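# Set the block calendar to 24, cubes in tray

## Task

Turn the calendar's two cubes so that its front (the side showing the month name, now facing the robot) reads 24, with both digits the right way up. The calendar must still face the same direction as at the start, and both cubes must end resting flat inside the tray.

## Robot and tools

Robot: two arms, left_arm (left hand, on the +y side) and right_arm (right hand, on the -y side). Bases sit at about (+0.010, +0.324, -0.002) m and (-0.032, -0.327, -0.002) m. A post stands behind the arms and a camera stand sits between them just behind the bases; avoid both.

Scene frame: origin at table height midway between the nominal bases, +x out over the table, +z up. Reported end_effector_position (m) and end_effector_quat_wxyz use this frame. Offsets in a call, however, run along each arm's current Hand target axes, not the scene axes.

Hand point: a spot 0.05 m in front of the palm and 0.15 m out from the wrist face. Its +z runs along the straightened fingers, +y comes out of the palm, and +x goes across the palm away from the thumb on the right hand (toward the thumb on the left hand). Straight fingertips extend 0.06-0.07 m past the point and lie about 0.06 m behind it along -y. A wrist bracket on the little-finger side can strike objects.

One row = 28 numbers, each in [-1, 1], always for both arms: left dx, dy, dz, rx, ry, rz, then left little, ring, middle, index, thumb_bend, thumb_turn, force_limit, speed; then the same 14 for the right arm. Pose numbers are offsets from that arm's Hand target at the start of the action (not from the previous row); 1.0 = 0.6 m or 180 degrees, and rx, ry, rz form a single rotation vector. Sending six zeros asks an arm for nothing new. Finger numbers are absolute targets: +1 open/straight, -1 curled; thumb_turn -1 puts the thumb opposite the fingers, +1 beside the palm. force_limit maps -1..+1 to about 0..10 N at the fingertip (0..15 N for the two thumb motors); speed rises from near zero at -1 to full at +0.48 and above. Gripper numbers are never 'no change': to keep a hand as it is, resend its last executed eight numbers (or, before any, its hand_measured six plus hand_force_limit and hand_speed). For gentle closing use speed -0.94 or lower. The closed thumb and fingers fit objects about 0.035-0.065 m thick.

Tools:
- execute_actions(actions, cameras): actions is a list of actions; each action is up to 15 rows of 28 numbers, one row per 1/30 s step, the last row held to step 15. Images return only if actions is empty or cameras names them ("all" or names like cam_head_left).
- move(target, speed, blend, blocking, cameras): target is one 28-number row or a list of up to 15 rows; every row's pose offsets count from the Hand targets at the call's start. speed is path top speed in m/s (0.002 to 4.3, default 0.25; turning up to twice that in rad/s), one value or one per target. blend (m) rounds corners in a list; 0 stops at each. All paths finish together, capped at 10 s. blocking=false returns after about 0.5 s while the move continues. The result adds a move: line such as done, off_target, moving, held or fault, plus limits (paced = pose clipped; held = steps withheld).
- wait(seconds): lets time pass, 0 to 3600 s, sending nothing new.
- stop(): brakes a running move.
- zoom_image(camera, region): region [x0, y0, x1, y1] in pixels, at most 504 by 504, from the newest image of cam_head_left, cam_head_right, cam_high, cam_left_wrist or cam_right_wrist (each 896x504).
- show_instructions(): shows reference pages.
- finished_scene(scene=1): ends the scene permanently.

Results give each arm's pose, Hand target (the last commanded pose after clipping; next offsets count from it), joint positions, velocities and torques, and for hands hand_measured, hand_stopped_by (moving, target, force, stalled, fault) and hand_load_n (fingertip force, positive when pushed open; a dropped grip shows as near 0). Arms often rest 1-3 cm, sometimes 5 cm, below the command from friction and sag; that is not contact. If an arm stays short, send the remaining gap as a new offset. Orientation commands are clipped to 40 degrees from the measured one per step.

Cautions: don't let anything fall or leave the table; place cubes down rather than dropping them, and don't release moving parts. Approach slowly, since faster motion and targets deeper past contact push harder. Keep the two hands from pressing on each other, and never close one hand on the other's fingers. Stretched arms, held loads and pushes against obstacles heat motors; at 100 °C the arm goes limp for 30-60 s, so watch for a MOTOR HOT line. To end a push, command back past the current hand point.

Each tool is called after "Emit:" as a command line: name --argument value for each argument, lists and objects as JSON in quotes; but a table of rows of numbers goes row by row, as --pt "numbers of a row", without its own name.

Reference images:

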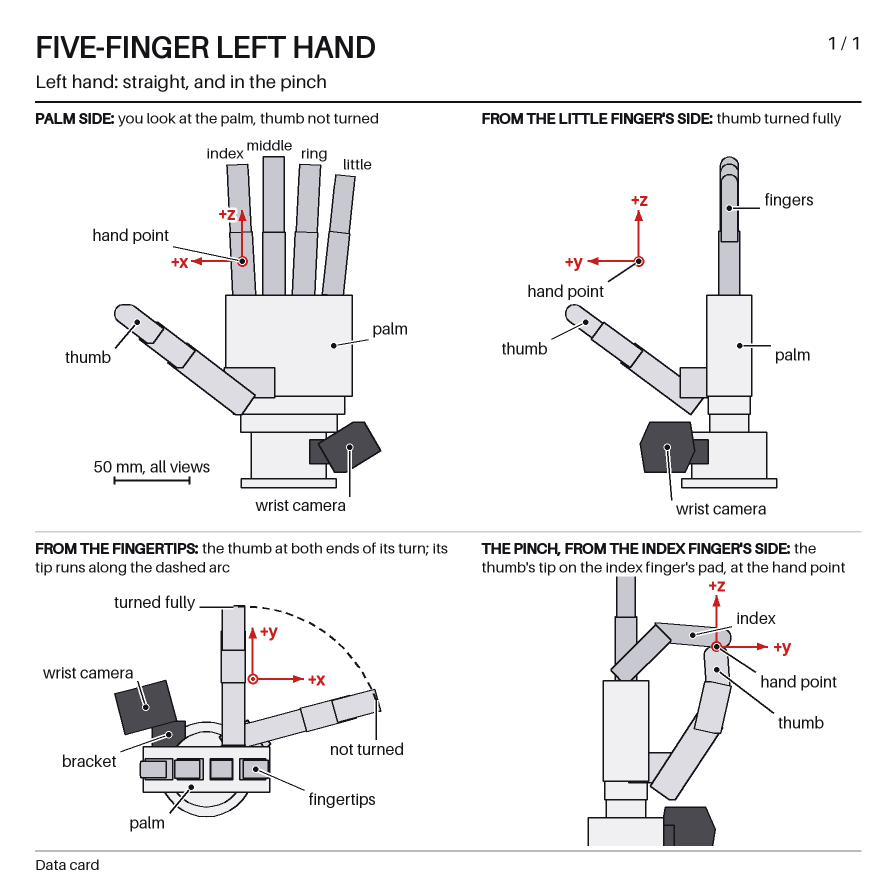

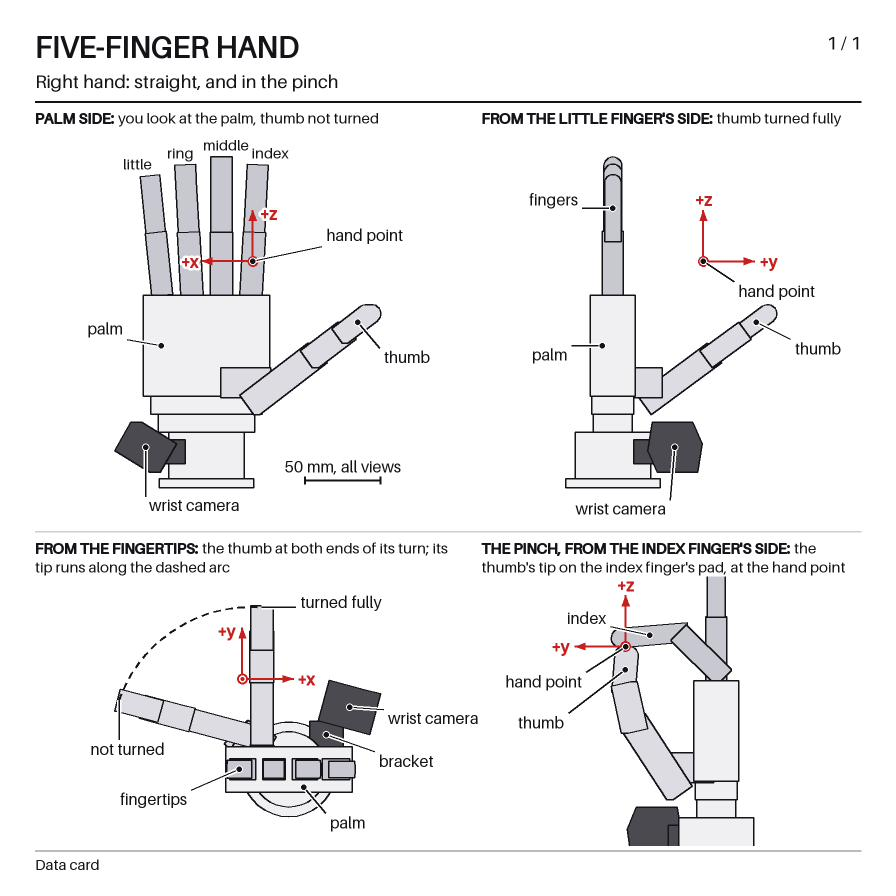

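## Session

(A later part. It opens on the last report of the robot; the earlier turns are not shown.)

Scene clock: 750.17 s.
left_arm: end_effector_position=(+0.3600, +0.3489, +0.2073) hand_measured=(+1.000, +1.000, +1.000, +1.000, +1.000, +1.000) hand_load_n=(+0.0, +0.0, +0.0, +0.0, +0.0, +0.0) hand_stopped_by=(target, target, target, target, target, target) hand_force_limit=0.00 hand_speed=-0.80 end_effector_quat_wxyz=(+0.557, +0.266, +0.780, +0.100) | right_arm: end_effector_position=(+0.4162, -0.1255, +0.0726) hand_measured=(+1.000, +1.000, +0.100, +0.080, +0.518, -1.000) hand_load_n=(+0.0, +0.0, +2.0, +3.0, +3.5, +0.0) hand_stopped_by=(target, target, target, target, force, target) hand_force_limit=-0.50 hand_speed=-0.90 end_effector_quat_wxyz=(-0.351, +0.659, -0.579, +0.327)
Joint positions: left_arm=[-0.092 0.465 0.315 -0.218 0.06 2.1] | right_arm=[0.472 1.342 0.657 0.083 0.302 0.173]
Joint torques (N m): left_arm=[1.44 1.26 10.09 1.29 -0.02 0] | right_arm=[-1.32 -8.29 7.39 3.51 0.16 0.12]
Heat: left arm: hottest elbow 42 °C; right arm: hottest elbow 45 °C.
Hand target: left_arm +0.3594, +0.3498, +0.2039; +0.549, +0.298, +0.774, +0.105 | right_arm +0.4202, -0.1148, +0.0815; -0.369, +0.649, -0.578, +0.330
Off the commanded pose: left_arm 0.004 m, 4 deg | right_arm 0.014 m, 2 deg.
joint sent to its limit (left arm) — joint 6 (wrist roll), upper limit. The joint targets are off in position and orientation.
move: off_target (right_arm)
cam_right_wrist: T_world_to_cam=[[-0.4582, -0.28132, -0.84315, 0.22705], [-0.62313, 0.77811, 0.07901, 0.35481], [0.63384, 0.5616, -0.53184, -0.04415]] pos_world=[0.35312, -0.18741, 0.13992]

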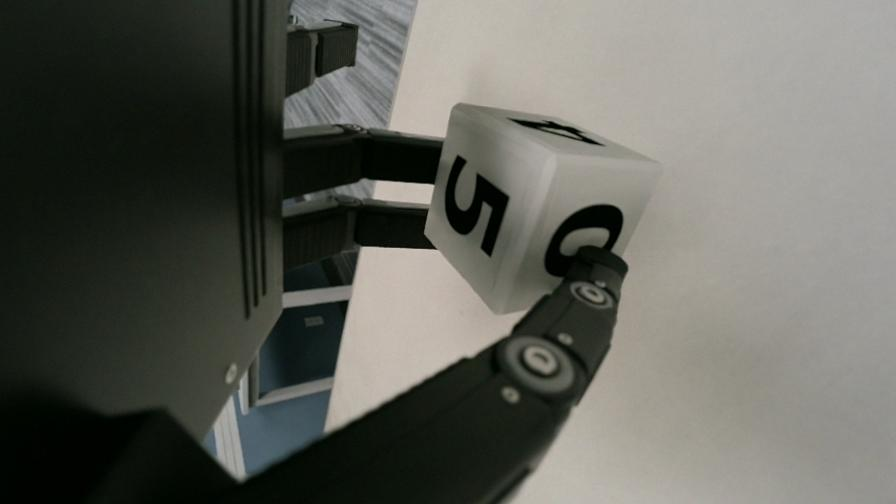

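Emit:
move --target '[0,0,0,0,0,0,1,1,1,1,1,1,0,-0.8,0,0.0387,0.023,0,0,0,1,1,0.1,0.08,0.3,-1,-0.5,-0.9]' --speed 0.08

Emit:
move --target '[0,0,0,0,0,0,1,1,1,1,1,1,0,-0.8,0,0.0143,0.0085,0,0,0,1,1,0.1,0.08,0.3,-1,-0.5,-0.9]' --speed 0.05 --cameras '["cam_right_wrist"]'

Scene clock: 757.73 s.
left_arm: end_effector_position=(+0.3600, +0.3489, +0.2073) hand_measured=(+1.000, +1.000, +1.000, +1.000, +1.000, +1.000) hand_load_n=(+0.0, +0.0, +0.0, +0.0, +0.0, +0.0) hand_stopped_by=(target, target, target, target, target, target) hand_force_limit=0.00 hand_speed=-0.80 end_effector_quat_wxyz=(+0.557, +0.266, +0.780, +0.100) | right_arm: end_effector_position=(+0.4165, -0.1253, +0.0471) hand_measured=(+1.000, +1.000, +0.100, +0.080, +0.518, -1.000) hand_load_n=(+0.0, +0.0, +2.0, +3.0, +3.5, +0.0) hand_stopped_by=(target, target, target, target, force, target) hand_force_limit=-0.50 hand_speed=-0.90 end_effector_quat_wxyz=(-0.352, +0.659, -0.579, +0.327)
Joint positions: left_arm=[-0.092 0.465 0.315 -0.218 0.06 2.1] | right_arm=[0.472 1.403 0.625 0.18 0.302 0.173]
Joint torques (N m): left_arm=[1.26 1.44 10.09 1.28 0.01 0] | right_arm=[-1.38 -8.18 6.82 3.49 0.16 0.12]
Heat: left arm: hottest elbow 42 °C; right arm: hottest elbow 44 °C.
Hand target: left_arm +0.3594, +0.3498, +0.2039; +0.549, +0.298, +0.774, +0.105 | right_arm +0.4203, -0.1148, +0.0545; -0.369, +0.649, -0.578, +0.330
Off the commanded pose: left_arm 0.004 m, 4 deg | right_arm 0.013 m, 2 deg.
joint sent to its limit (left arm) — joint 6 (wrist roll), upper limit. The joint targets are off in position and orientation.
move: off_target (right_arm)

Scene clock: 758.67 s.
left_arm: end_effector_position=(+0.3600, +0.3489, +0.2073) hand_measured=(+1.000, +1.000, +1.000, +1.000, +1.000, +1.000) hand_load_n=(+0.0, +0.0, +0.0, +0.0, +0.0, +0.0) hand_stopped_by=(target, target, target, target, target, target) hand_force_limit=0.00 hand_speed=-0.80 end_effector_quat_wxyz=(+0.557, +0.266, +0.780, +0.100) | right_arm: end_effector_position=(+0.4183, -0.1244, +0.0413) hand_measured=(+1.000, +1.000, +0.100, +0.080, +0.518, -1.000) hand_load_n=(+0.0, +0.0, +2.0, +3.0, +3.5, +0.0) hand_stopped_by=(target, target, target, target, force, target) hand_force_limit=-0.50 hand_speed=-0.90 end_effector_quat_wxyz=(-0.356, +0.656, -0.578, +0.329)
Joint positions: left_arm=[-0.092 0.465 0.315 -0.218 0.06 2.1] | right_arm=[0.472 1.423 0.617 0.216 0.302 0.173]
Joint torques (N m): left_arm=[1.44 1.38 10.11 1.33 0 0] | right_arm=[-1.2 -8.06 6.48 3.49 0.15 0.13]
Heat: left arm: hottest elbow 42 °C; right arm: hottest elbow 44 °C.
Hand target: left_arm +0.3594, +0.3498, +0.2039; +0.549, +0.298, +0.774, +0.105 | right_arm +0.4203, -0.1148, +0.0445; -0.369, +0.649, -0.578, +0.330
Off the commanded pose: left_arm 0.004 m, 4 deg | right_arm 0.010 m, 2 deg.
joint sent to its limit (left arm) — joint 6 (wrist roll), upper limit. The joint targets are off in position and orientation.
move: done
cam_right_wrist: T_world_to_cam=[[-0.44894, -0.27676, -0.84962, 0.19888], [-0.62403, 0.77765, 0.07642, 0.35814], [0.63956, 0.5645, -0.52182, -0.0651]] pos_world=[0.35441, -0.18672, 0.10763]

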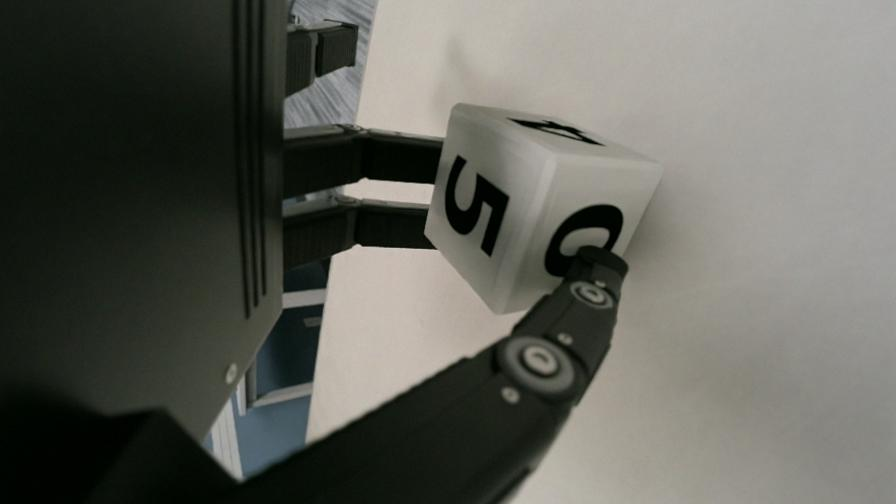

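Emit:
move --target '[0,0,0,0,0,0,1,1,1,1,1,1,0,-0.8,0,0.0115,0.0068,0,0,0,1,1,0.1,0.08,0.3,-1,-0.5,-0.9]' --speed 0.04

Emit:
move --target '[0,0,0,0,0,0,1,1,1,1,1,1,0,-0.8,0,0.0072,0.0043,0,0,0,1,1,0.1,0.08,0.3,-1,-0.5,-0.9]' --speed 0.04 --cameras '["cam_right_wrist"]'

Scene clock: 762.60 s.
left_arm: end_effector_position=(+0.3600, +0.3489, +0.2073) hand_measured=(+1.000, +1.000, +1.000, +1.000, +1.000, +1.000) hand_load_n=(+0.0, +0.0, +0.0, +0.0, +0.0, +0.0) hand_stopped_by=(target, target, target, target, target, target) hand_force_limit=0.00 hand_speed=-0.80 end_effector_quat_wxyz=(+0.557, +0.266, +0.780, +0.100) | right_arm: end_effector_position=(+0.4184, -0.1244, +0.0334) hand_measured=(+1.000, +1.000, +0.100, +0.080, +0.518, -1.000) hand_load_n=(+0.0, +0.0, +2.0, +3.0, +3.5, +0.0) hand_stopped_by=(target, target, target, target, force, target) hand_force_limit=-0.50 hand_speed=-0.90 end_effector_quat_wxyz=(-0.356, +0.656, -0.578, +0.329)
Joint positions: left_arm=[-0.092 0.465 0.315 -0.218 0.06 2.1] | right_arm=[0.472 1.445 0.61 0.246 0.302 0.173]
Joint torques (N m): left_arm=[0.85 1.32 10.06 1.24 0 0.02] | right_arm=[-1.38 -8.12 6.32 3.49 0.16 0.12]
Heat: left arm: hottest elbow 42 °C; right arm: hottest elbow 43 °C.
Hand target: left_arm +0.3594, +0.3498, +0.2039; +0.549, +0.298, +0.774, +0.105 | right_arm +0.4203, -0.1148, +0.0365; -0.369, +0.649, -0.578, +0.330
Off the commanded pose: left_arm 0.004 m, 4 deg | right_arm 0.010 m, 2 deg.
joint sent to its limit (left arm) — joint 6 (wrist roll), upper limit. The joint targets are off in position and orientation.
move: done

Scene clock: 763.40 s.
left_arm: end_effector_position=(+0.3600, +0.3489, +0.2073) hand_measured=(+1.000, +1.000, +1.000, +1.000, +1.000, +1.000) hand_load_n=(+0.0, +0.0, +0.0, +0.0, +0.0, +0.0) hand_stopped_by=(target, target, target, target, target, target) hand_force_limit=0.00 hand_speed=-0.80 end_effector_quat_wxyz=(+0.557, +0.266, +0.780, +0.100) | right_arm: end_effector_position=(+0.4204, -0.1234, +0.0305) hand_measured=(+1.000, +1.000, +0.100, +0.080, +0.518, -1.000) hand_load_n=(+0.0, +0.0, +2.0, +3.0, +3.5, +0.0) hand_stopped_by=(target, target, target, target, force, target) hand_force_limit=-0.50 hand_speed=-0.90 end_effector_quat_wxyz=(-0.357, +0.655, -0.578, +0.330)
Joint positions: left_arm=[-0.092 0.465 0.315 -0.218 0.06 2.1] | right_arm=[0.472 1.459 0.61 0.264 0.302 0.173]
Joint torques (N m): left_arm=[1.26 1.32 10.11 1.2 -0.01 0] | right_arm=[-1.38 -8.23 5.91 3.47 0.16 0.12]
Heat: left arm: hottest elbow 42 °C; right arm: hottest elbow 43 °C.
Hand target: left_arm +0.3594, +0.3498, +0.2039; +0.549, +0.298, +0.774, +0.105 | right_arm +0.4203, -0.1148, +0.0315; -0.369, +0.649, -0.578, +0.330
Off the commanded pose: left_arm 0.004 m, 4 deg | right_arm 0.009 m, 2 deg.
joint sent to its limit (left arm) — joint 6 (wrist roll), upper limit. The joint targets are off in position and orientation.
move: done
cam_right_wrist: T_world_to_cam=[[-0.44543, -0.27497, -0.85205, 0.18979], [-0.62433, 0.7775, 0.07548, 0.35965], [0.64171, 0.56558, -0.518, -0.0736]] pos_world=[0.35631, -0.18582, 0.09644]

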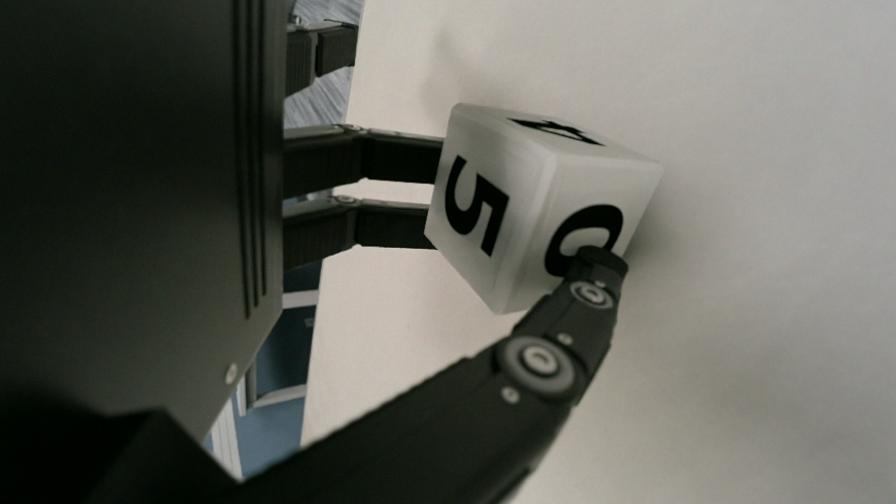

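Emit:
move --target '[0,0,0,0,0,0,1,1,1,1,1,1,0,-0.8,0,0.0057,0.0034,0,0,0,1,1,0.1,0.08,0.3,-1,-0.5,-0.9]' --speed 0.04

Emit:
move --target '[0,0,0,0,0,0,1,1,1,1,1,1,0,-0.8,0,0.0057,0.0034,0,0,0,1,1,0.1,0.08,0.3,-1,-0.5,-0.9]' --speed 0.04 --cameras '["cam_right_wrist"]'

Scene clock: 767.83 s.
left_arm: end_effector_position=(+0.3600, +0.3489, +0.2073) hand_measured=(+1.000, +1.000, +1.000, +1.000, +1.000, +1.000) hand_load_n=(+0.0, +0.0, +0.0, +0.0, +0.0, +0.0) hand_stopped_by=(target, target, target, target, target, target) hand_force_limit=0.00 hand_speed=-0.80 end_effector_quat_wxyz=(+0.557, +0.266, +0.780, +0.100) | right_arm: end_effector_position=(+0.4203, -0.1237, +0.0282) hand_measured=(+1.000, +1.000, +0.100, +0.080, +0.518, -1.000) hand_load_n=(+0.0, +0.0, +2.0, +3.0, +3.5, +0.0) hand_stopped_by=(target, target, target, target, force, target) hand_force_limit=-0.50 hand_speed=-0.90 end_effector_quat_wxyz=(-0.359, +0.654, -0.578, +0.331)
Joint positions: left_arm=[-0.092 0.465 0.315 -0.218 0.06 2.1] | right_arm=[0.472 1.465 0.604 0.281 0.304 0.174]
Joint torques (N m): left_arm=[1.26 1.26 10.11 1.25 0 -0.01] | right_arm=[-1.32 -8.06 5.94 3.41 0.12 0.1]
Heat: left arm: hottest elbow 42 °C; right arm: hottest elbow 42 °C.
Hand target: left_arm +0.3594, +0.3498, +0.2039; +0.549, +0.298, +0.774, +0.105 | right_arm +0.4203, -0.1148, +0.0275; -0.369, +0.649, -0.578, +0.330
Off the commanded pose: left_arm 0.004 m, 4 deg | right_arm 0.009 m, 1 deg.
joint sent to its limit (left arm) — joint 6 (wrist roll), upper limit. The joint targets are off in position and orientation.
move: done

Scene clock: 768.63 s.
left_arm: end_effector_position=(+0.3600, +0.3489, +0.2073) hand_measured=(+1.000, +1.000, +1.000, +1.000, +1.000, +1.000) hand_load_n=(+0.0, +0.0, +0.0, +0.0, +0.0, +0.0) hand_stopped_by=(target, target, target, target, target, target) hand_force_limit=0.00 hand_speed=-0.80 end_effector_quat_wxyz=(+0.557, +0.266, +0.780, +0.100) | right_arm: end_effector_position=(+0.4232, -0.1223, +0.0286) hand_measured=(+1.000, +1.000, +0.100, +0.080, +0.518, -1.000) hand_load_n=(+0.0, +0.0, +2.5, +3.0, +3.0, +0.0) hand_stopped_by=(target, target, target, target, force, target) hand_force_limit=-0.50 hand_speed=-0.90 end_effector_quat_wxyz=(-0.364, +0.651, -0.577, +0.332)
Joint positions: left_arm=[-0.092 0.465 0.315 -0.218 0.06 2.1] | right_arm=[0.472 1.472 0.605 0.298 0.304 0.174]
Joint torques (N m): left_arm=[1.32 1.14 10.11 1.33 0 0] | right_arm=[-1.49 -7.82 5.67 3.29 0.13 0.08]
Heat: left arm: hottest elbow 42 °C; right arm: hottest elbow 42 °C.
Hand target: left_arm +0.3594, +0.3498, +0.2039; +0.549, +0.298, +0.774, +0.105 | right_arm +0.4203, -0.1148, +0.0235; -0.369, +0.649, -0.578, +0.330
Off the commanded pose: left_arm 0.004 m, 4 deg | right_arm 0.009 m, 1 deg.
joint sent to its limit (left arm) — joint 6 (wrist roll), upper limit. The joint targets are off in position and orientation.
move: done
cam_right_wrist: T_world_to_cam=[[-0.43402, -0.2677, -0.86021, 0.18599], [-0.62369, 0.77831, 0.07246, 0.36054], [0.65011, 0.56795, -0.50476, -0.08064]] pos_world=[0.35801, -0.18502, 0.09316]

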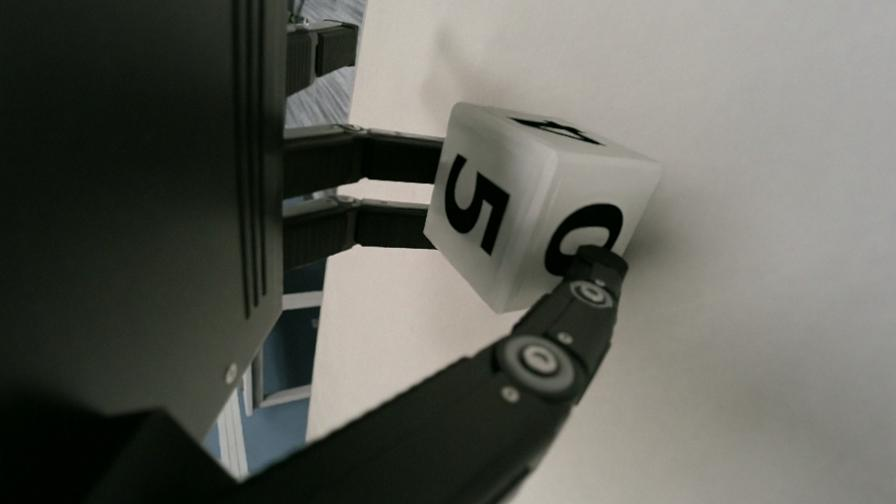

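Emit:
move --target '[0,0,0,0,0,0,1,1,1,1,1,1,0,-0.8,0,-0.0029,-0.0017,0,0,0,1,1,0.22,0.2,0.3,-1,-0.5,-0.97]' --speed 0.04

Emit:
move --target '[0,0,0,0,0,0,1,1,1,1,1,1,0,-0.8,0,0,0,0,0,0,1,1,0.45,0.45,0.9,-1,-0.5,-0.7]' --cameras '["cam_right_wrist"]'

Scene clock: 774.77 s.
left_arm: end_effector_position=(+0.3600, +0.3489, +0.2073) hand_measured=(+1.000, +1.000, +1.000, +1.000, +1.000, +1.000) hand_load_n=(+0.0, +0.0, +0.0, +0.0, +0.0, +0.0) hand_stopped_by=(target, target, target, target, target, target) hand_force_limit=0.00 hand_speed=-0.80 end_effector_quat_wxyz=(+0.557, +0.266, +0.780, +0.100) | right_arm: end_effector_position=(+0.4225, -0.1226, +0.0279) hand_measured=(+1.000, +1.000, +0.220, +0.200, +0.518, -1.000) hand_load_n=(-0.5, -0.5, +0.0, +0.0, +0.0, +0.0) hand_stopped_by=(target, target, target, target, force, target) hand_force_limit=-0.50 hand_speed=-0.97 end_effector_quat_wxyz=(-0.363, +0.651, -0.577, +0.332)
Joint positions: left_arm=[-0.092 0.465 0.315 -0.218 0.06 2.1] | right_arm=[0.472 1.472 0.604 0.298 0.304 0.174]
Joint torques (N m): left_arm=[1.2 1.32 10.06 1.26 -0.02 0.01] | right_arm=[-1.38 -8.12 5.79 2.96 0.13 0.1]
Heat: left arm: hottest elbow 42 °C; right arm: hottest elbow 41 °C.
Hand target: left_arm +0.3594, +0.3498, +0.2039; +0.549, +0.298, +0.774, +0.105 | right_arm +0.4203, -0.1148, +0.0255; -0.369, +0.649, -0.578, +0.330
Off the commanded pose: left_arm 0.004 m, 4 deg | right_arm 0.008 m, 1 deg.
joint sent to its limit (left arm) — joint 6 (wrist roll), upper limit. The joint targets are off in position and orientation.
move: done

Scene clock: 776.23 s.
left_arm: end_effector_position=(+0.3600, +0.3489, +0.2073) hand_measured=(+1.000, +1.000, +1.000, +1.000, +1.000, +1.000) hand_load_n=(+0.0, +0.0, +0.0, +0.0, +0.0, +0.0) hand_stopped_by=(target, target, target, target, target, target) hand_force_limit=0.00 hand_speed=-0.80 end_effector_quat_wxyz=(+0.557, +0.266, +0.780, +0.100) | right_arm: end_effector_position=(+0.4225, -0.1226, +0.0279) hand_measured=(+1.000, +1.000, +0.450, +0.450, +0.900, -1.000) hand_load_n=(-0.5, +0.0, +0.0, +0.0, +0.0, +0.0) hand_stopped_by=(target, target, target, target, target, target) hand_force_limit=-0.50 hand_speed=-0.70 end_effector_quat_wxyz=(-0.363, +0.651, -0.577, +0.332)
Joint positions: left_arm=[-0.092 0.465 0.315 -0.218 0.06 2.1] | right_arm=[0.472 1.472 0.604 0.298 0.304 0.174]
Joint torques (N m): left_arm=[1.26 1.08 10.04 1.22 0 0.02] | right_arm=[-1.44 -8.23 5.79 2.99 0.13 0.1]
Heat: left arm: hottest elbow 42 °C; right arm: hottest elbow 41 °C.
Hand target: left_arm +0.3594, +0.3498, +0.2039; +0.549, +0.298, +0.774, +0.105 | right_arm +0.4203, -0.1148, +0.0255; -0.369, +0.649, -0.578, +0.330
Off the commanded pose: left_arm 0.004 m, 4 deg | right_arm 0.008 m, 1 deg.
joint sent to its limit (left arm) — joint 6 (wrist roll), upper limit. The joint targets are off in position and orientation.
move: done
cam_right_wrist: T_world_to_cam=[[-0.43523, -0.26832, -0.85941, 0.18537], [-0.62365, 0.77831, 0.07284, 0.36039], [0.64934, 0.56767, -0.50608, -0.08004]] pos_world=[0.35741, -0.18532, 0.09255]

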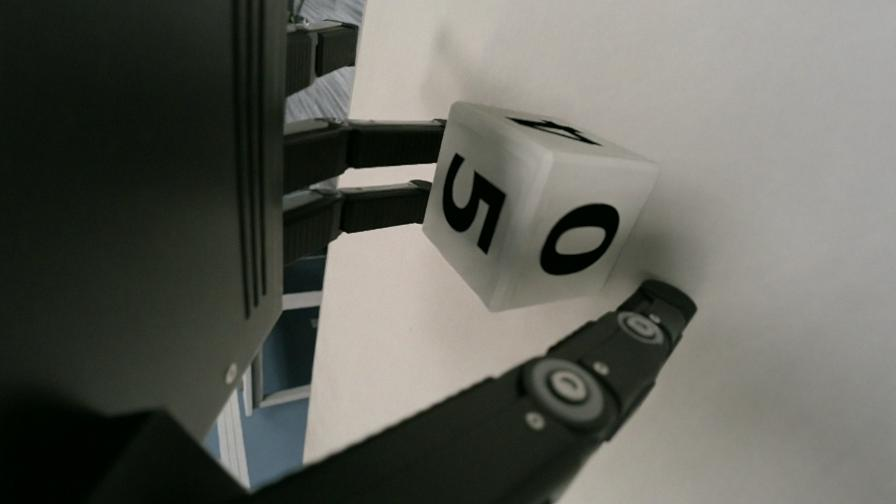

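Emit:
move --pt "0 0 0 0 0 0 1 1 1 1 1 1 0 -0.8 0 -0.065 -0.0385 0 0 0 1 1 0.45 0.45 0.9 -1 -0.5 -0.7" --pt "0 0 0 0 0 0 1 1 1 1 1 1 0 -0.8 0 -0.21 -0.125 0 0 0 1 1 0.45 0.45 0.9 -1 -0.5 -0.7" --speed '[0.08,0.15]' --blend '[0.01,0]' --cameras '["cam_right_wrist","cam_head_left"]'

Scene clock: 782.57 s.
left_arm: end_effector_position=(+0.3600, +0.3489, +0.2073) hand_measured=(+1.000, +1.000, +1.000, +1.000, +1.000, +1.000) hand_load_n=(+0.0, +0.0, +0.0, +0.0, +0.0, +0.0) hand_stopped_by=(target, target, target, target, target, target) hand_force_limit=0.00 hand_speed=-0.80 end_effector_quat_wxyz=(+0.557, +0.266, +0.780, +0.100) | right_arm: end_effector_position=(+0.4062, -0.1307, +0.1388) hand_measured=(+1.000, +1.000, +0.450, +0.450, +0.900, -1.000) hand_load_n=(+0.0, +0.0, +0.0, +0.0, +0.0, +0.0) hand_stopped_by=(target, target, target, target, target, target) hand_force_limit=-0.50 hand_speed=-0.70 end_effector_quat_wxyz=(-0.342, +0.663, -0.582, +0.324)
Joint positions: left_arm=[-0.092 0.465 0.315 -0.218 0.06 2.1] | right_arm=[0.472 1.195 0.749 -0.176 0.304 0.174]
Joint torques (N m): left_arm=[1.14 1.44 10.04 1.21 -0.01 0] | right_arm=[-1.38 -8.18 12.12 1.7 0.14 0.1]
Heat: left arm: hottest elbow 42 °C; right arm: hottest elbow 40 °C.
Hand target: left_arm +0.3594, +0.3498, +0.2039; +0.549, +0.298, +0.774, +0.105 | right_arm +0.4200, -0.1148, +0.1722; -0.369, +0.649, -0.578, +0.330
Off the commanded pose: left_arm 0.004 m, 4 deg | right_arm 0.039 m, 4 deg.
joint sent to its limit (left arm) — joint 6 (wrist roll), upper limit. The joint targets are off in position and orientation.
move: off_target (right_arm)
cam_right_wrist: T_world_to_cam=[[-0.47353, -0.28736, -0.83258, 0.28082], [-0.6201, 0.78007, 0.08344, 0.34576], [0.6255, 0.5558, -0.54758, 0.0052]] pos_world=[0.34412, -0.19191, 0.2078]
Images, in order (width x height): cam_head_left 896x504, cam_right_wrist 896x504.

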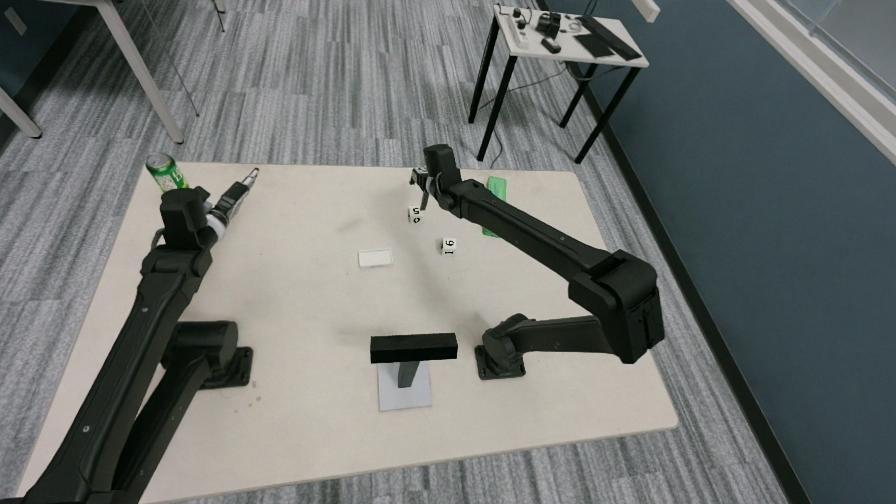

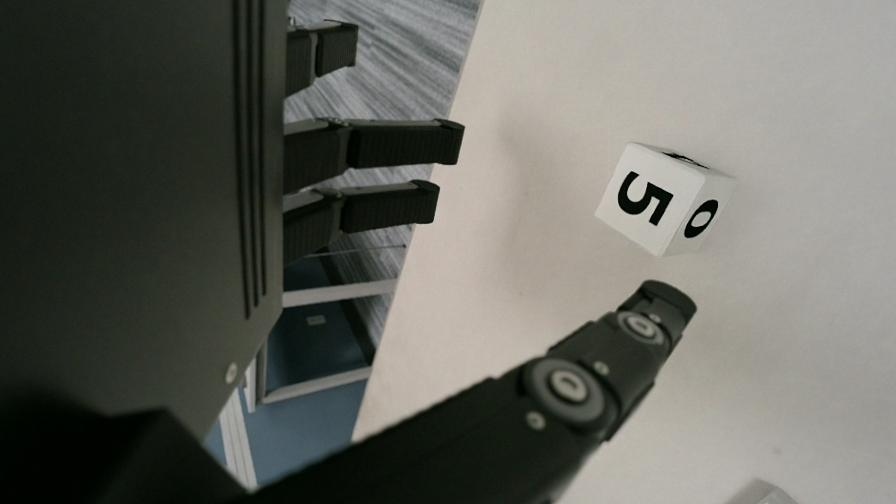

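Emit:
move --target '[0,0,0,0,0,0,1,1,1,1,1,1,0,-0.8,0.1842,0.1023,-0.1982,0,-0.3988,-0.2369,1,1,0.45,0.45,0.9,-1,-0.5,-0.7]' --speed 0.2 --cameras '["cam_right_wrist","cam_head_left"]'

Scene clock: 801.23 s.
left_arm: end_effector_position=(+0.3600, +0.3489, +0.2073) hand_measured=(+1.000, +1.000, +1.000, +1.000, +1.000, +1.000) hand_load_n=(+0.0, +0.0, +0.0, +0.0, +0.0, +0.0) hand_stopped_by=(target, target, target, target, target, target) hand_force_limit=0.00 hand_speed=-0.80 end_effector_quat_wxyz=(+0.557, +0.266, +0.780, +0.100) | right_arm: end_effector_position=(+0.2809, -0.2327, +0.1655) hand_measured=(+1.000, +1.000, +0.450, +0.450, +0.900, -1.000) hand_load_n=(+0.0, +0.0, +0.0, +0.0, +0.0, +0.0) hand_stopped_by=(target, target, target, target, target, target) hand_force_limit=-0.50 hand_speed=-0.70 end_effector_quat_wxyz=(-0.495, +0.868, -0.009, -0.021)
Joint positions: left_arm=[-0.092 0.465 0.315 -0.218 0.06 2.1] | right_arm=[-0.108 1.368 1.03 -1.482 -1.018 -1.808]
Joint torques (N m): left_arm=[1.08 1.61 10.11 1.28 0 0.01] | right_arm=[-3.49 -7.3 10.97 -0.21 -0.7 -0.19]
Heat: left arm: hottest elbow 42 °C; right arm: hottest elbow 41 °C.
Hand target: left_arm +0.3594, +0.3498, +0.2039; +0.549, +0.298, +0.774, +0.105 | right_arm +0.2999, -0.2399, +0.1800; -0.495, +0.869, +0.001, +0.000
Off the commanded pose: left_arm 0.004 m, 4 deg | right_arm 0.025 m, 3 deg.
joint sent to its limit (left arm) — joint 6 (wrist roll), upper limit. The joint targets are off in position and orientation.
move: off_target (right_arm)
cam_right_wrist: T_world_to_cam=[[0.16843, -0.45492, -0.87446, 0.00195], [-0.83515, -0.5371, 0.11855, 0.0935], [-0.5236, 0.71034, -0.47038, 0.50087]] pos_world=[0.34002, -0.30468, 0.22622]
Images, in order (width x height): cam_head_left 896x504, cam_right_wrist 896x504.

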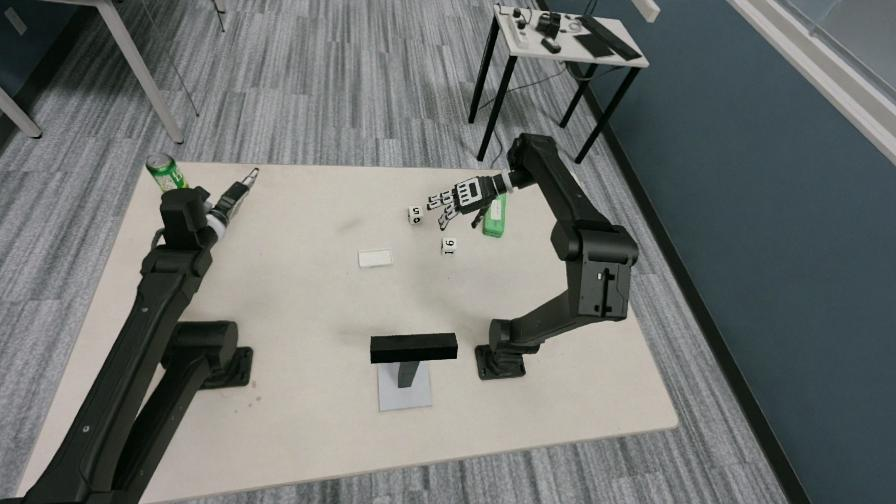

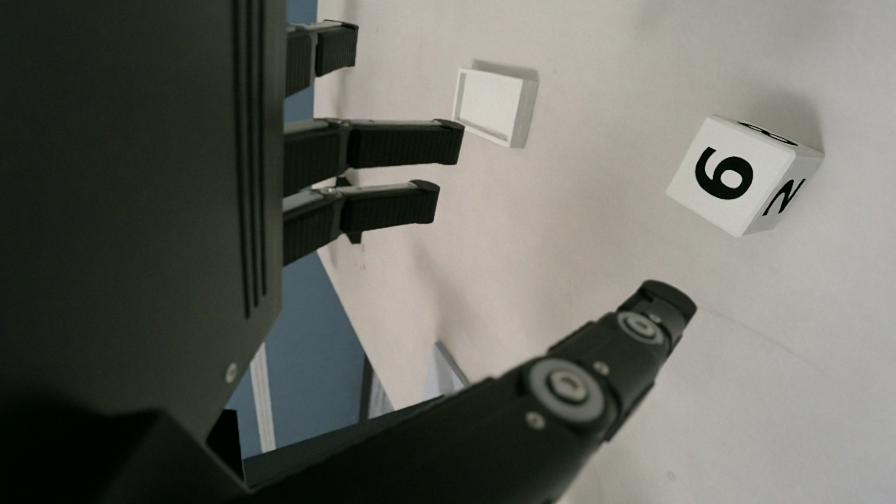

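Emit:
zoom_image --camera "cam_right_wrist" --region '[640, 90, 840, 250]'

Scaled by 2.520 from the camera's image (finer frame: 1280x720).

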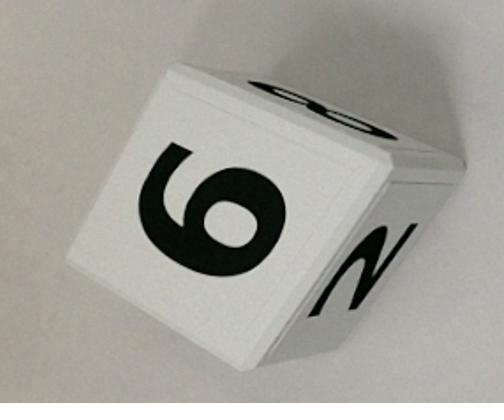

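Emit:
move --target '[0,0,0,0,0,0,1,1,1,1,1,1,0,-0.8,-0.0133,0.0893,0.0783,0,0.0172,0.0102,1,1,0.45,0.45,0.9,-1,-0.5,-0.7]' --speed 0.12 --cameras '["cam_right_wrist"]'

Emit:
zoom_image --camera "cam_right_wrist" --region '[540, 60, 800, 268]'

Scene clock: 823.60 s.
left_arm: end_effector_position=(+0.3600, +0.3489, +0.2073) hand_measured=(+1.000, +1.000, +1.000, +1.000, +1.000, +1.000) hand_load_n=(+0.0, +0.0, +0.0, +0.0, +0.0, +0.0) hand_stopped_by=(target, target, target, target, target, target) hand_force_limit=0.00 hand_speed=-0.80 end_effector_quat_wxyz=(+0.557, +0.266, +0.780, +0.100) | right_arm: end_effector_position=(+0.2903, -0.2323, +0.1104) hand_measured=(+1.000, +1.000, +0.450, +0.450, +0.900, -1.000) hand_load_n=(-0.5, +0.0, +0.0, +0.0, +0.0, +0.0) hand_stopped_by=(target, target, target, target, target, target) hand_force_limit=-0.50 hand_speed=-0.70 end_effector_quat_wxyz=(-0.490, +0.871, -0.026, +0.017)
Joint positions: left_arm=[-0.092 0.465 0.315 -0.218 0.06 2.1] | right_arm=[-0.109 1.376 0.895 -1.181 -1.023 -1.682]
Joint torques (N m): left_arm=[1.49 1.2 10.07 1.22 0.02 0.01] | right_arm=[-1.26 -7.71 6.63 1.16 -1.02 0.12]
Heat: left arm: hottest elbow 42 °C; right arm: hottest elbow 41 °C.
Hand target: left_arm +0.3594, +0.3498, +0.2039; +0.549, +0.298, +0.774, +0.105 | right_arm +0.2920, -0.2269, +0.1099; -0.494, +0.869, -0.027, +0.016
Off the commanded pose: left_arm 0.004 m, 4 deg | right_arm 0.006 m, 1 deg.
joint sent to its limit (left arm) — joint 6 (wrist roll), upper limit. The joint targets are off in position and orientation.
move: done
cam_right_wrist: T_world_to_cam=[[0.18006, -0.47753, -0.85997, -0.05776], [-0.87423, -0.47844, 0.08262, 0.13712], [-0.45089, 0.73693, -0.50362, 0.46834]] pos_world=[0.34145, -0.30711, 0.17486]

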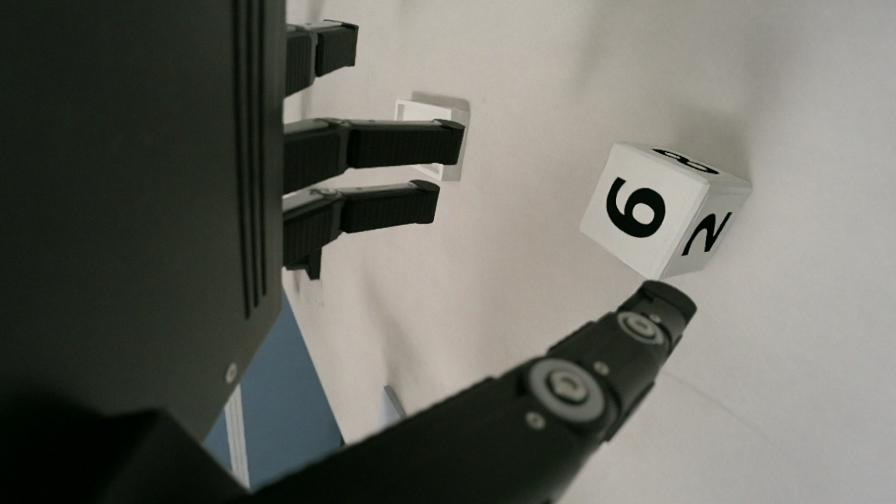

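Scaled by 1.938 from the camera's image (finer frame: 1280x720).

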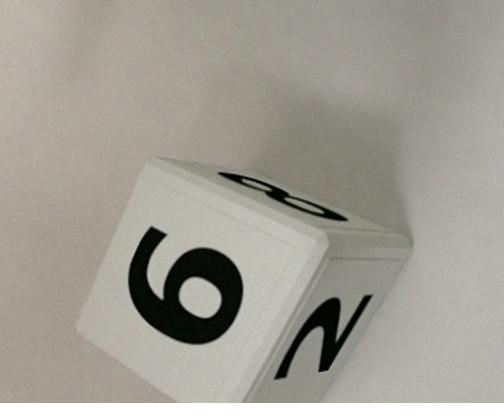

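Emit:
move --target '[0,0,0,0,0,0,1,1,1,1,1,1,0,-0.8,-0.0043,0.0632,0.0568,0,0,0,1,1,0.45,0.45,0.9,-1,-0.5,-0.7]' --speed 0.1 --cameras '["cam_right_wrist"]'

Emit:
zoom_image --camera "cam_right_wrist" --region '[440, 60, 700, 320]'

Scene clock: 837.07 s.
left_arm: end_effector_position=(+0.3600, +0.3489, +0.2073) hand_measured=(+1.000, +1.000, +1.000, +1.000, +1.000, +1.000) hand_load_n=(+0.0, +0.0, +0.0, +0.0, +0.0, +0.0) hand_stopped_by=(target, target, target, target, target, target) hand_force_limit=0.00 hand_speed=-0.80 end_effector_quat_wxyz=(+0.557, +0.266, +0.780, +0.100) | right_arm: end_effector_position=(+0.2879, -0.2206, +0.0601) hand_measured=(+1.000, +1.000, +0.450, +0.450, +0.900, -1.000) hand_load_n=(+0.0, +0.0, +0.0, +0.0, +0.0, +0.0) hand_stopped_by=(target, target, target, target, target, target) hand_force_limit=-0.50 hand_speed=-0.70 end_effector_quat_wxyz=(-0.490, +0.871, -0.024, +0.015)
Joint positions: left_arm=[-0.092 0.465 0.315 -0.218 0.06 2.1] | right_arm=[-0.076 1.44 0.806 -0.982 -1.025 -1.627]
Joint torques (N m): left_arm=[1.38 1.32 10.06 1.22 0 0.01] | right_arm=[-1.26 -7.82 6.05 1.25 -1.03 0.13]
Heat: left arm: hottest elbow 42 °C; right arm: hottest elbow 40 °C.
Hand target: left_arm +0.3594, +0.3498, +0.2039; +0.549, +0.298, +0.774, +0.105 | right_arm +0.2901, -0.2168, +0.0599; -0.494, +0.869, -0.027, +0.016
Off the commanded pose: left_arm 0.004 m, 4 deg | right_arm 0.004 m, 1 deg.
joint sent to its limit (left arm) — joint 6 (wrist roll), upper limit. The joint targets are off in position and orientation.
move: done
cam_right_wrist: T_world_to_cam=[[0.18145, -0.4769, -0.86002, -0.09529], [-0.87175, -0.48274, 0.08376, 0.14302], [-0.45512, 0.73452, -0.50333, 0.4339]] pos_world=[0.33944, -0.29512, 0.12446]

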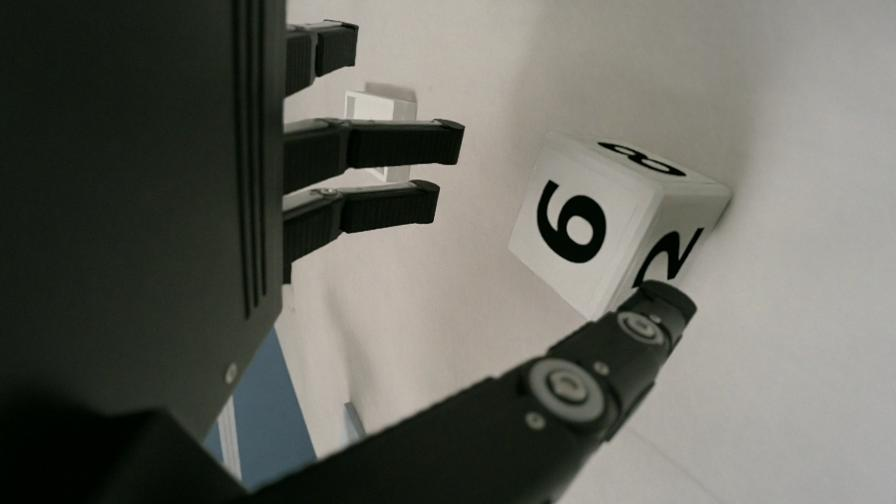

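Scaled by 1.938 from the camera's image (finer frame: 1280x720).

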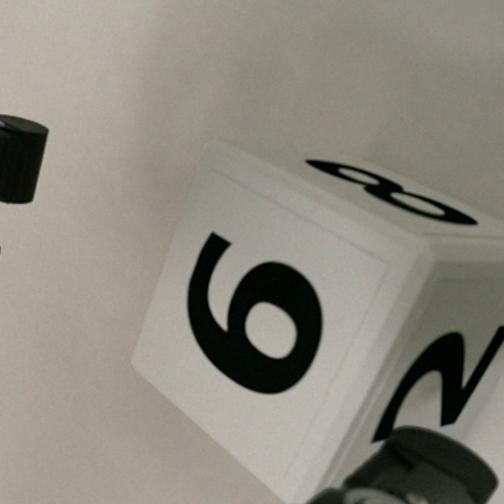

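Emit:
move --target '[0,0,0,0,0,0,1,1,1,1,1,1,0,-0.8,0.001,0.0447,0.0227,0,0,0,1,1,0.45,0.45,0.9,-1,-0.5,-0.7]' --speed 0.06 --cameras '["cam_right_wrist"]'

Emit:
zoom_image --camera "cam_right_wrist" --region '[420, 80, 700, 360]'

Scene clock: 851.50 s.
left_arm: end_effector_position=(+0.3600, +0.3489, +0.2073) hand_measured=(+1.000, +1.000, +1.000, +1.000, +1.000, +1.000) hand_load_n=(+0.0, +0.0, +0.0, +0.0, +0.0, +0.0) hand_stopped_by=(target, target, target, target, target, target) hand_force_limit=0.00 hand_speed=-0.80 end_effector_quat_wxyz=(+0.557, +0.266, +0.780, +0.100) | right_arm: end_effector_position=(+0.2879, -0.2206, +0.0312) hand_measured=(+1.000, +1.000, +0.450, +0.450, +0.900, -1.000) hand_load_n=(+0.0, +0.0, +0.0, +0.0, -0.5, -0.5) hand_stopped_by=(target, target, target, target, target, target) hand_force_limit=-0.50 hand_speed=-0.70 end_effector_quat_wxyz=(-0.490, +0.871, -0.026, +0.013)
Joint positions: left_arm=[-0.092 0.465 0.315 -0.218 0.06 2.1] | right_arm=[-0.076 1.502 0.775 -0.896 -1.025 -1.627]
Joint torques (N m): left_arm=[0.97 1.26 10.09 1.36 -0.01 -0.01] | right_arm=[-1.67 -8.18 5.55 1.22 -1.02 0.02]
Heat: left arm: hottest elbow 42 °C; right arm: hottest elbow 39 °C.
Hand target: left_arm +0.3594, +0.3498, +0.2039; +0.549, +0.298, +0.774, +0.105 | right_arm +0.2906, -0.2188, +0.0299; -0.494, +0.869, -0.027, +0.016
Off the commanded pose: left_arm 0.004 m, 4 deg | right_arm 0.003 m, 1 deg.
joint sent to its limit (left arm) — joint 6 (wrist roll), upper limit. The joint targets are off in position and orientation.
move: done
cam_right_wrist: T_world_to_cam=[[0.17616, -0.47647, -0.86136, -0.11855], [-0.87121, -0.48279, 0.08888, 0.14509], [-0.4582, 0.73477, -0.50015, 0.42024]] pos_world=[0.33985, -0.29522, 0.09517]

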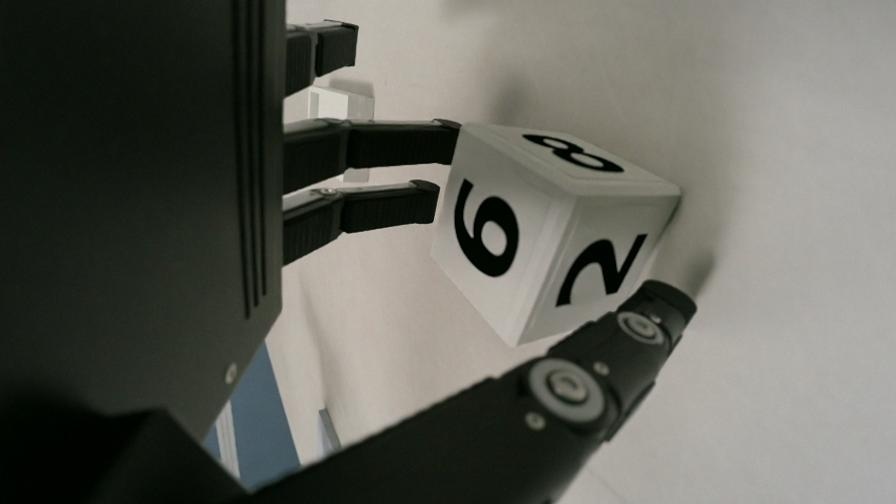

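Scaled by 1.800 from the camera's image (finer frame: 1280x720).

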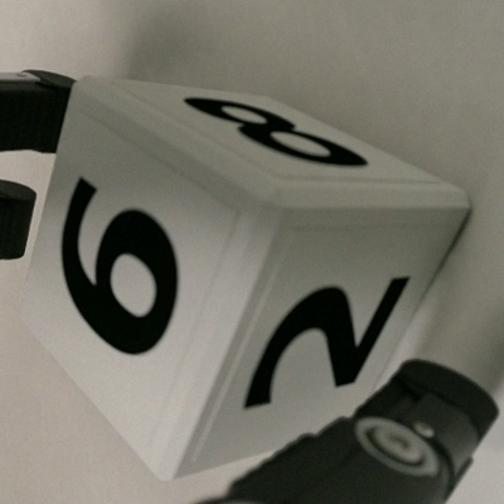

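Emit:
move --target '[0,0,0,0,0,0,1,1,1,1,1,1,0,-0.8,0,0,0,0,0,0,1,1,0.1,0.08,0.3,-1,-0.5,-0.9]' --cameras '["cam_right_wrist"]'

Scene clock: 859.57 s.
left_arm: end_effector_position=(+0.3600, +0.3489, +0.2073) hand_measured=(+1.000, +1.000, +1.000, +1.000, +1.000, +1.000) hand_load_n=(+0.0, +0.0, +0.0, +0.0, +0.0, +0.0) hand_stopped_by=(target, target, target, target, target, target) hand_force_limit=0.00 hand_speed=-0.80 end_effector_quat_wxyz=(+0.557, +0.266, +0.780, +0.100) | right_arm: end_effector_position=(+0.2879, -0.2206, +0.0312) hand_measured=(+1.000, +1.000, +0.100, +0.080, +0.520, -1.000) hand_load_n=(+0.0, +0.0, +2.0, +3.0, +4.0, +0.0) hand_stopped_by=(target, target, target, target, force, target) hand_force_limit=-0.50 hand_speed=-0.90 end_effector_quat_wxyz=(-0.490, +0.871, -0.026, +0.013)
Joint positions: left_arm=[-0.092 0.465 0.315 -0.218 0.06 2.1] | right_arm=[-0.076 1.502 0.775 -0.896 -1.025 -1.627]
Joint torques (N m): left_arm=[1.32 0.97 10.11 1.32 0 0.01] | right_arm=[-1.79 -8.23 5.59 1.18 -1.01 0.02]
Heat: left arm: hottest elbow 42 °C; right arm: hottest elbow 39 °C.
Hand target: left_arm +0.3594, +0.3498, +0.2039; +0.549, +0.298, +0.774, +0.105 | right_arm +0.2906, -0.2188, +0.0299; -0.494, +0.869, -0.027, +0.016
Off the commanded pose: left_arm 0.004 m, 4 deg | right_arm 0.003 m, 1 deg.
joint sent to its limit (left arm) — joint 6 (wrist roll), upper limit. The joint targets are off in position and orientation.
move: done
cam_right_wrist: T_world_to_cam=[[0.17616, -0.47647, -0.86136, -0.11855], [-0.87121, -0.48279, 0.08888, 0.14509], [-0.4582, 0.73477, -0.50015, 0.42024]] pos_world=[0.33985, -0.29522, 0.09517]

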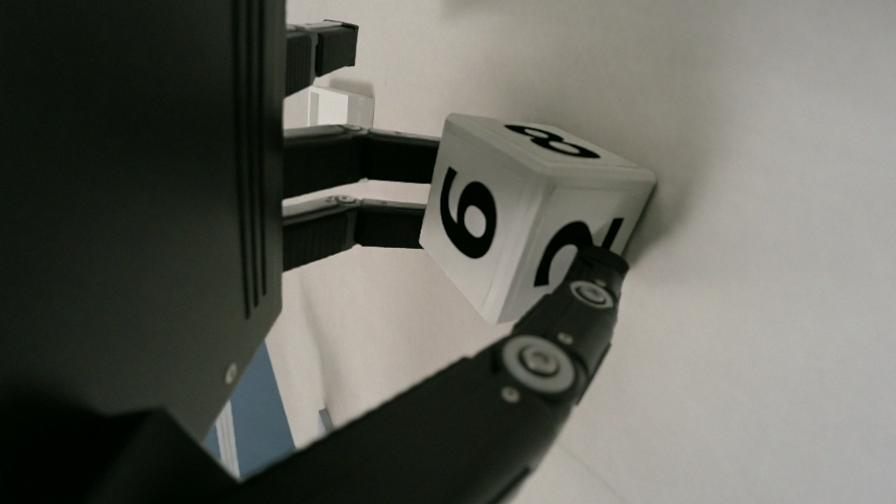

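Emit:
move --pt "0 0 0 0 0 0 1 1 1 1 1 1 0 -0.8 0 -0.0573 -0.034 0 0 0 1 1 0.1 0.08 0.3 -1 -0.5 -0.9" --pt "0 0 0 0 0 0 1 1 1 1 1 1 0 -0.8 0 -0.172 -0.1022 0 0 0 1 1 0.1 0.08 0.3 -1 -0.5 -0.9" --speed '[0.06,0.12]' --blend '[0.01,0]' --cameras '["cam_right_wrist"]'

Scene clock: 870.90 s.
left_arm: end_effector_position=(+0.3600, +0.3489, +0.2073) hand_measured=(+1.000, +1.000, +1.000, +1.000, +1.000, +1.000) hand_load_n=(+0.0, +0.0, +0.0, +0.0, +0.0, +0.5) hand_stopped_by=(target, target, target, target, target, target) hand_force_limit=0.00 hand_speed=-0.80 end_effector_quat_wxyz=(+0.557, +0.266, +0.780, +0.100) | right_arm: end_effector_position=(+0.2720, -0.2192, +0.1286) hand_measured=(+1.000, +1.000, +0.100, +0.080, +0.520, -1.000) hand_load_n=(+0.0, +0.0, +2.5, +3.0, +4.0, +0.0) hand_stopped_by=(target, target, target, target, force, target) hand_force_limit=-0.50 hand_speed=-0.90 end_effector_quat_wxyz=(-0.491, +0.870, -0.037, -0.008)
Joint positions: left_arm=[-0.092 0.465 0.315 -0.218 0.06 2.1] | right_arm=[-0.076 1.328 0.897 -1.238 -1.025 -1.627]
Joint torques (N m): left_arm=[1.26 1.26 10.1 1.24 -0.01 0.02] | right_arm=[-1.9 -8.53 10.61 0.09 -1.02 0.03]
Heat: left arm: hottest elbow 42 °C; right arm: hottest elbow 39 °C.
Hand target: left_arm +0.3594, +0.3498, +0.2039; +0.549, +0.298, +0.774, +0.105 | right_arm +0.2905, -0.2188, +0.1500; -0.494, +0.869, -0.027, +0.016
Off the commanded pose: left_arm 0.004 m, 4 deg | right_arm 0.028 m, 3 deg.
joint sent to its limit (left arm) — joint 6 (wrist roll), upper limit. The joint targets are off in position and orientation.
move: off_target (right_arm)
cam_right_wrist: T_world_to_cam=[[0.13517, -0.47293, -0.87067, -0.01806], [-0.86606, -0.48326, 0.12805, 0.11679], [-0.48132, 0.73674, -0.47491, 0.46409]] pos_world=[0.32696, -0.29402, 0.18972]

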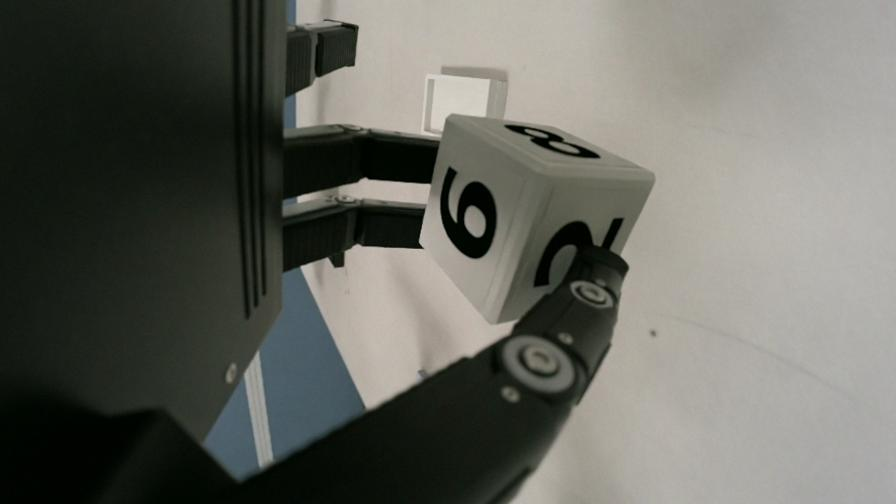

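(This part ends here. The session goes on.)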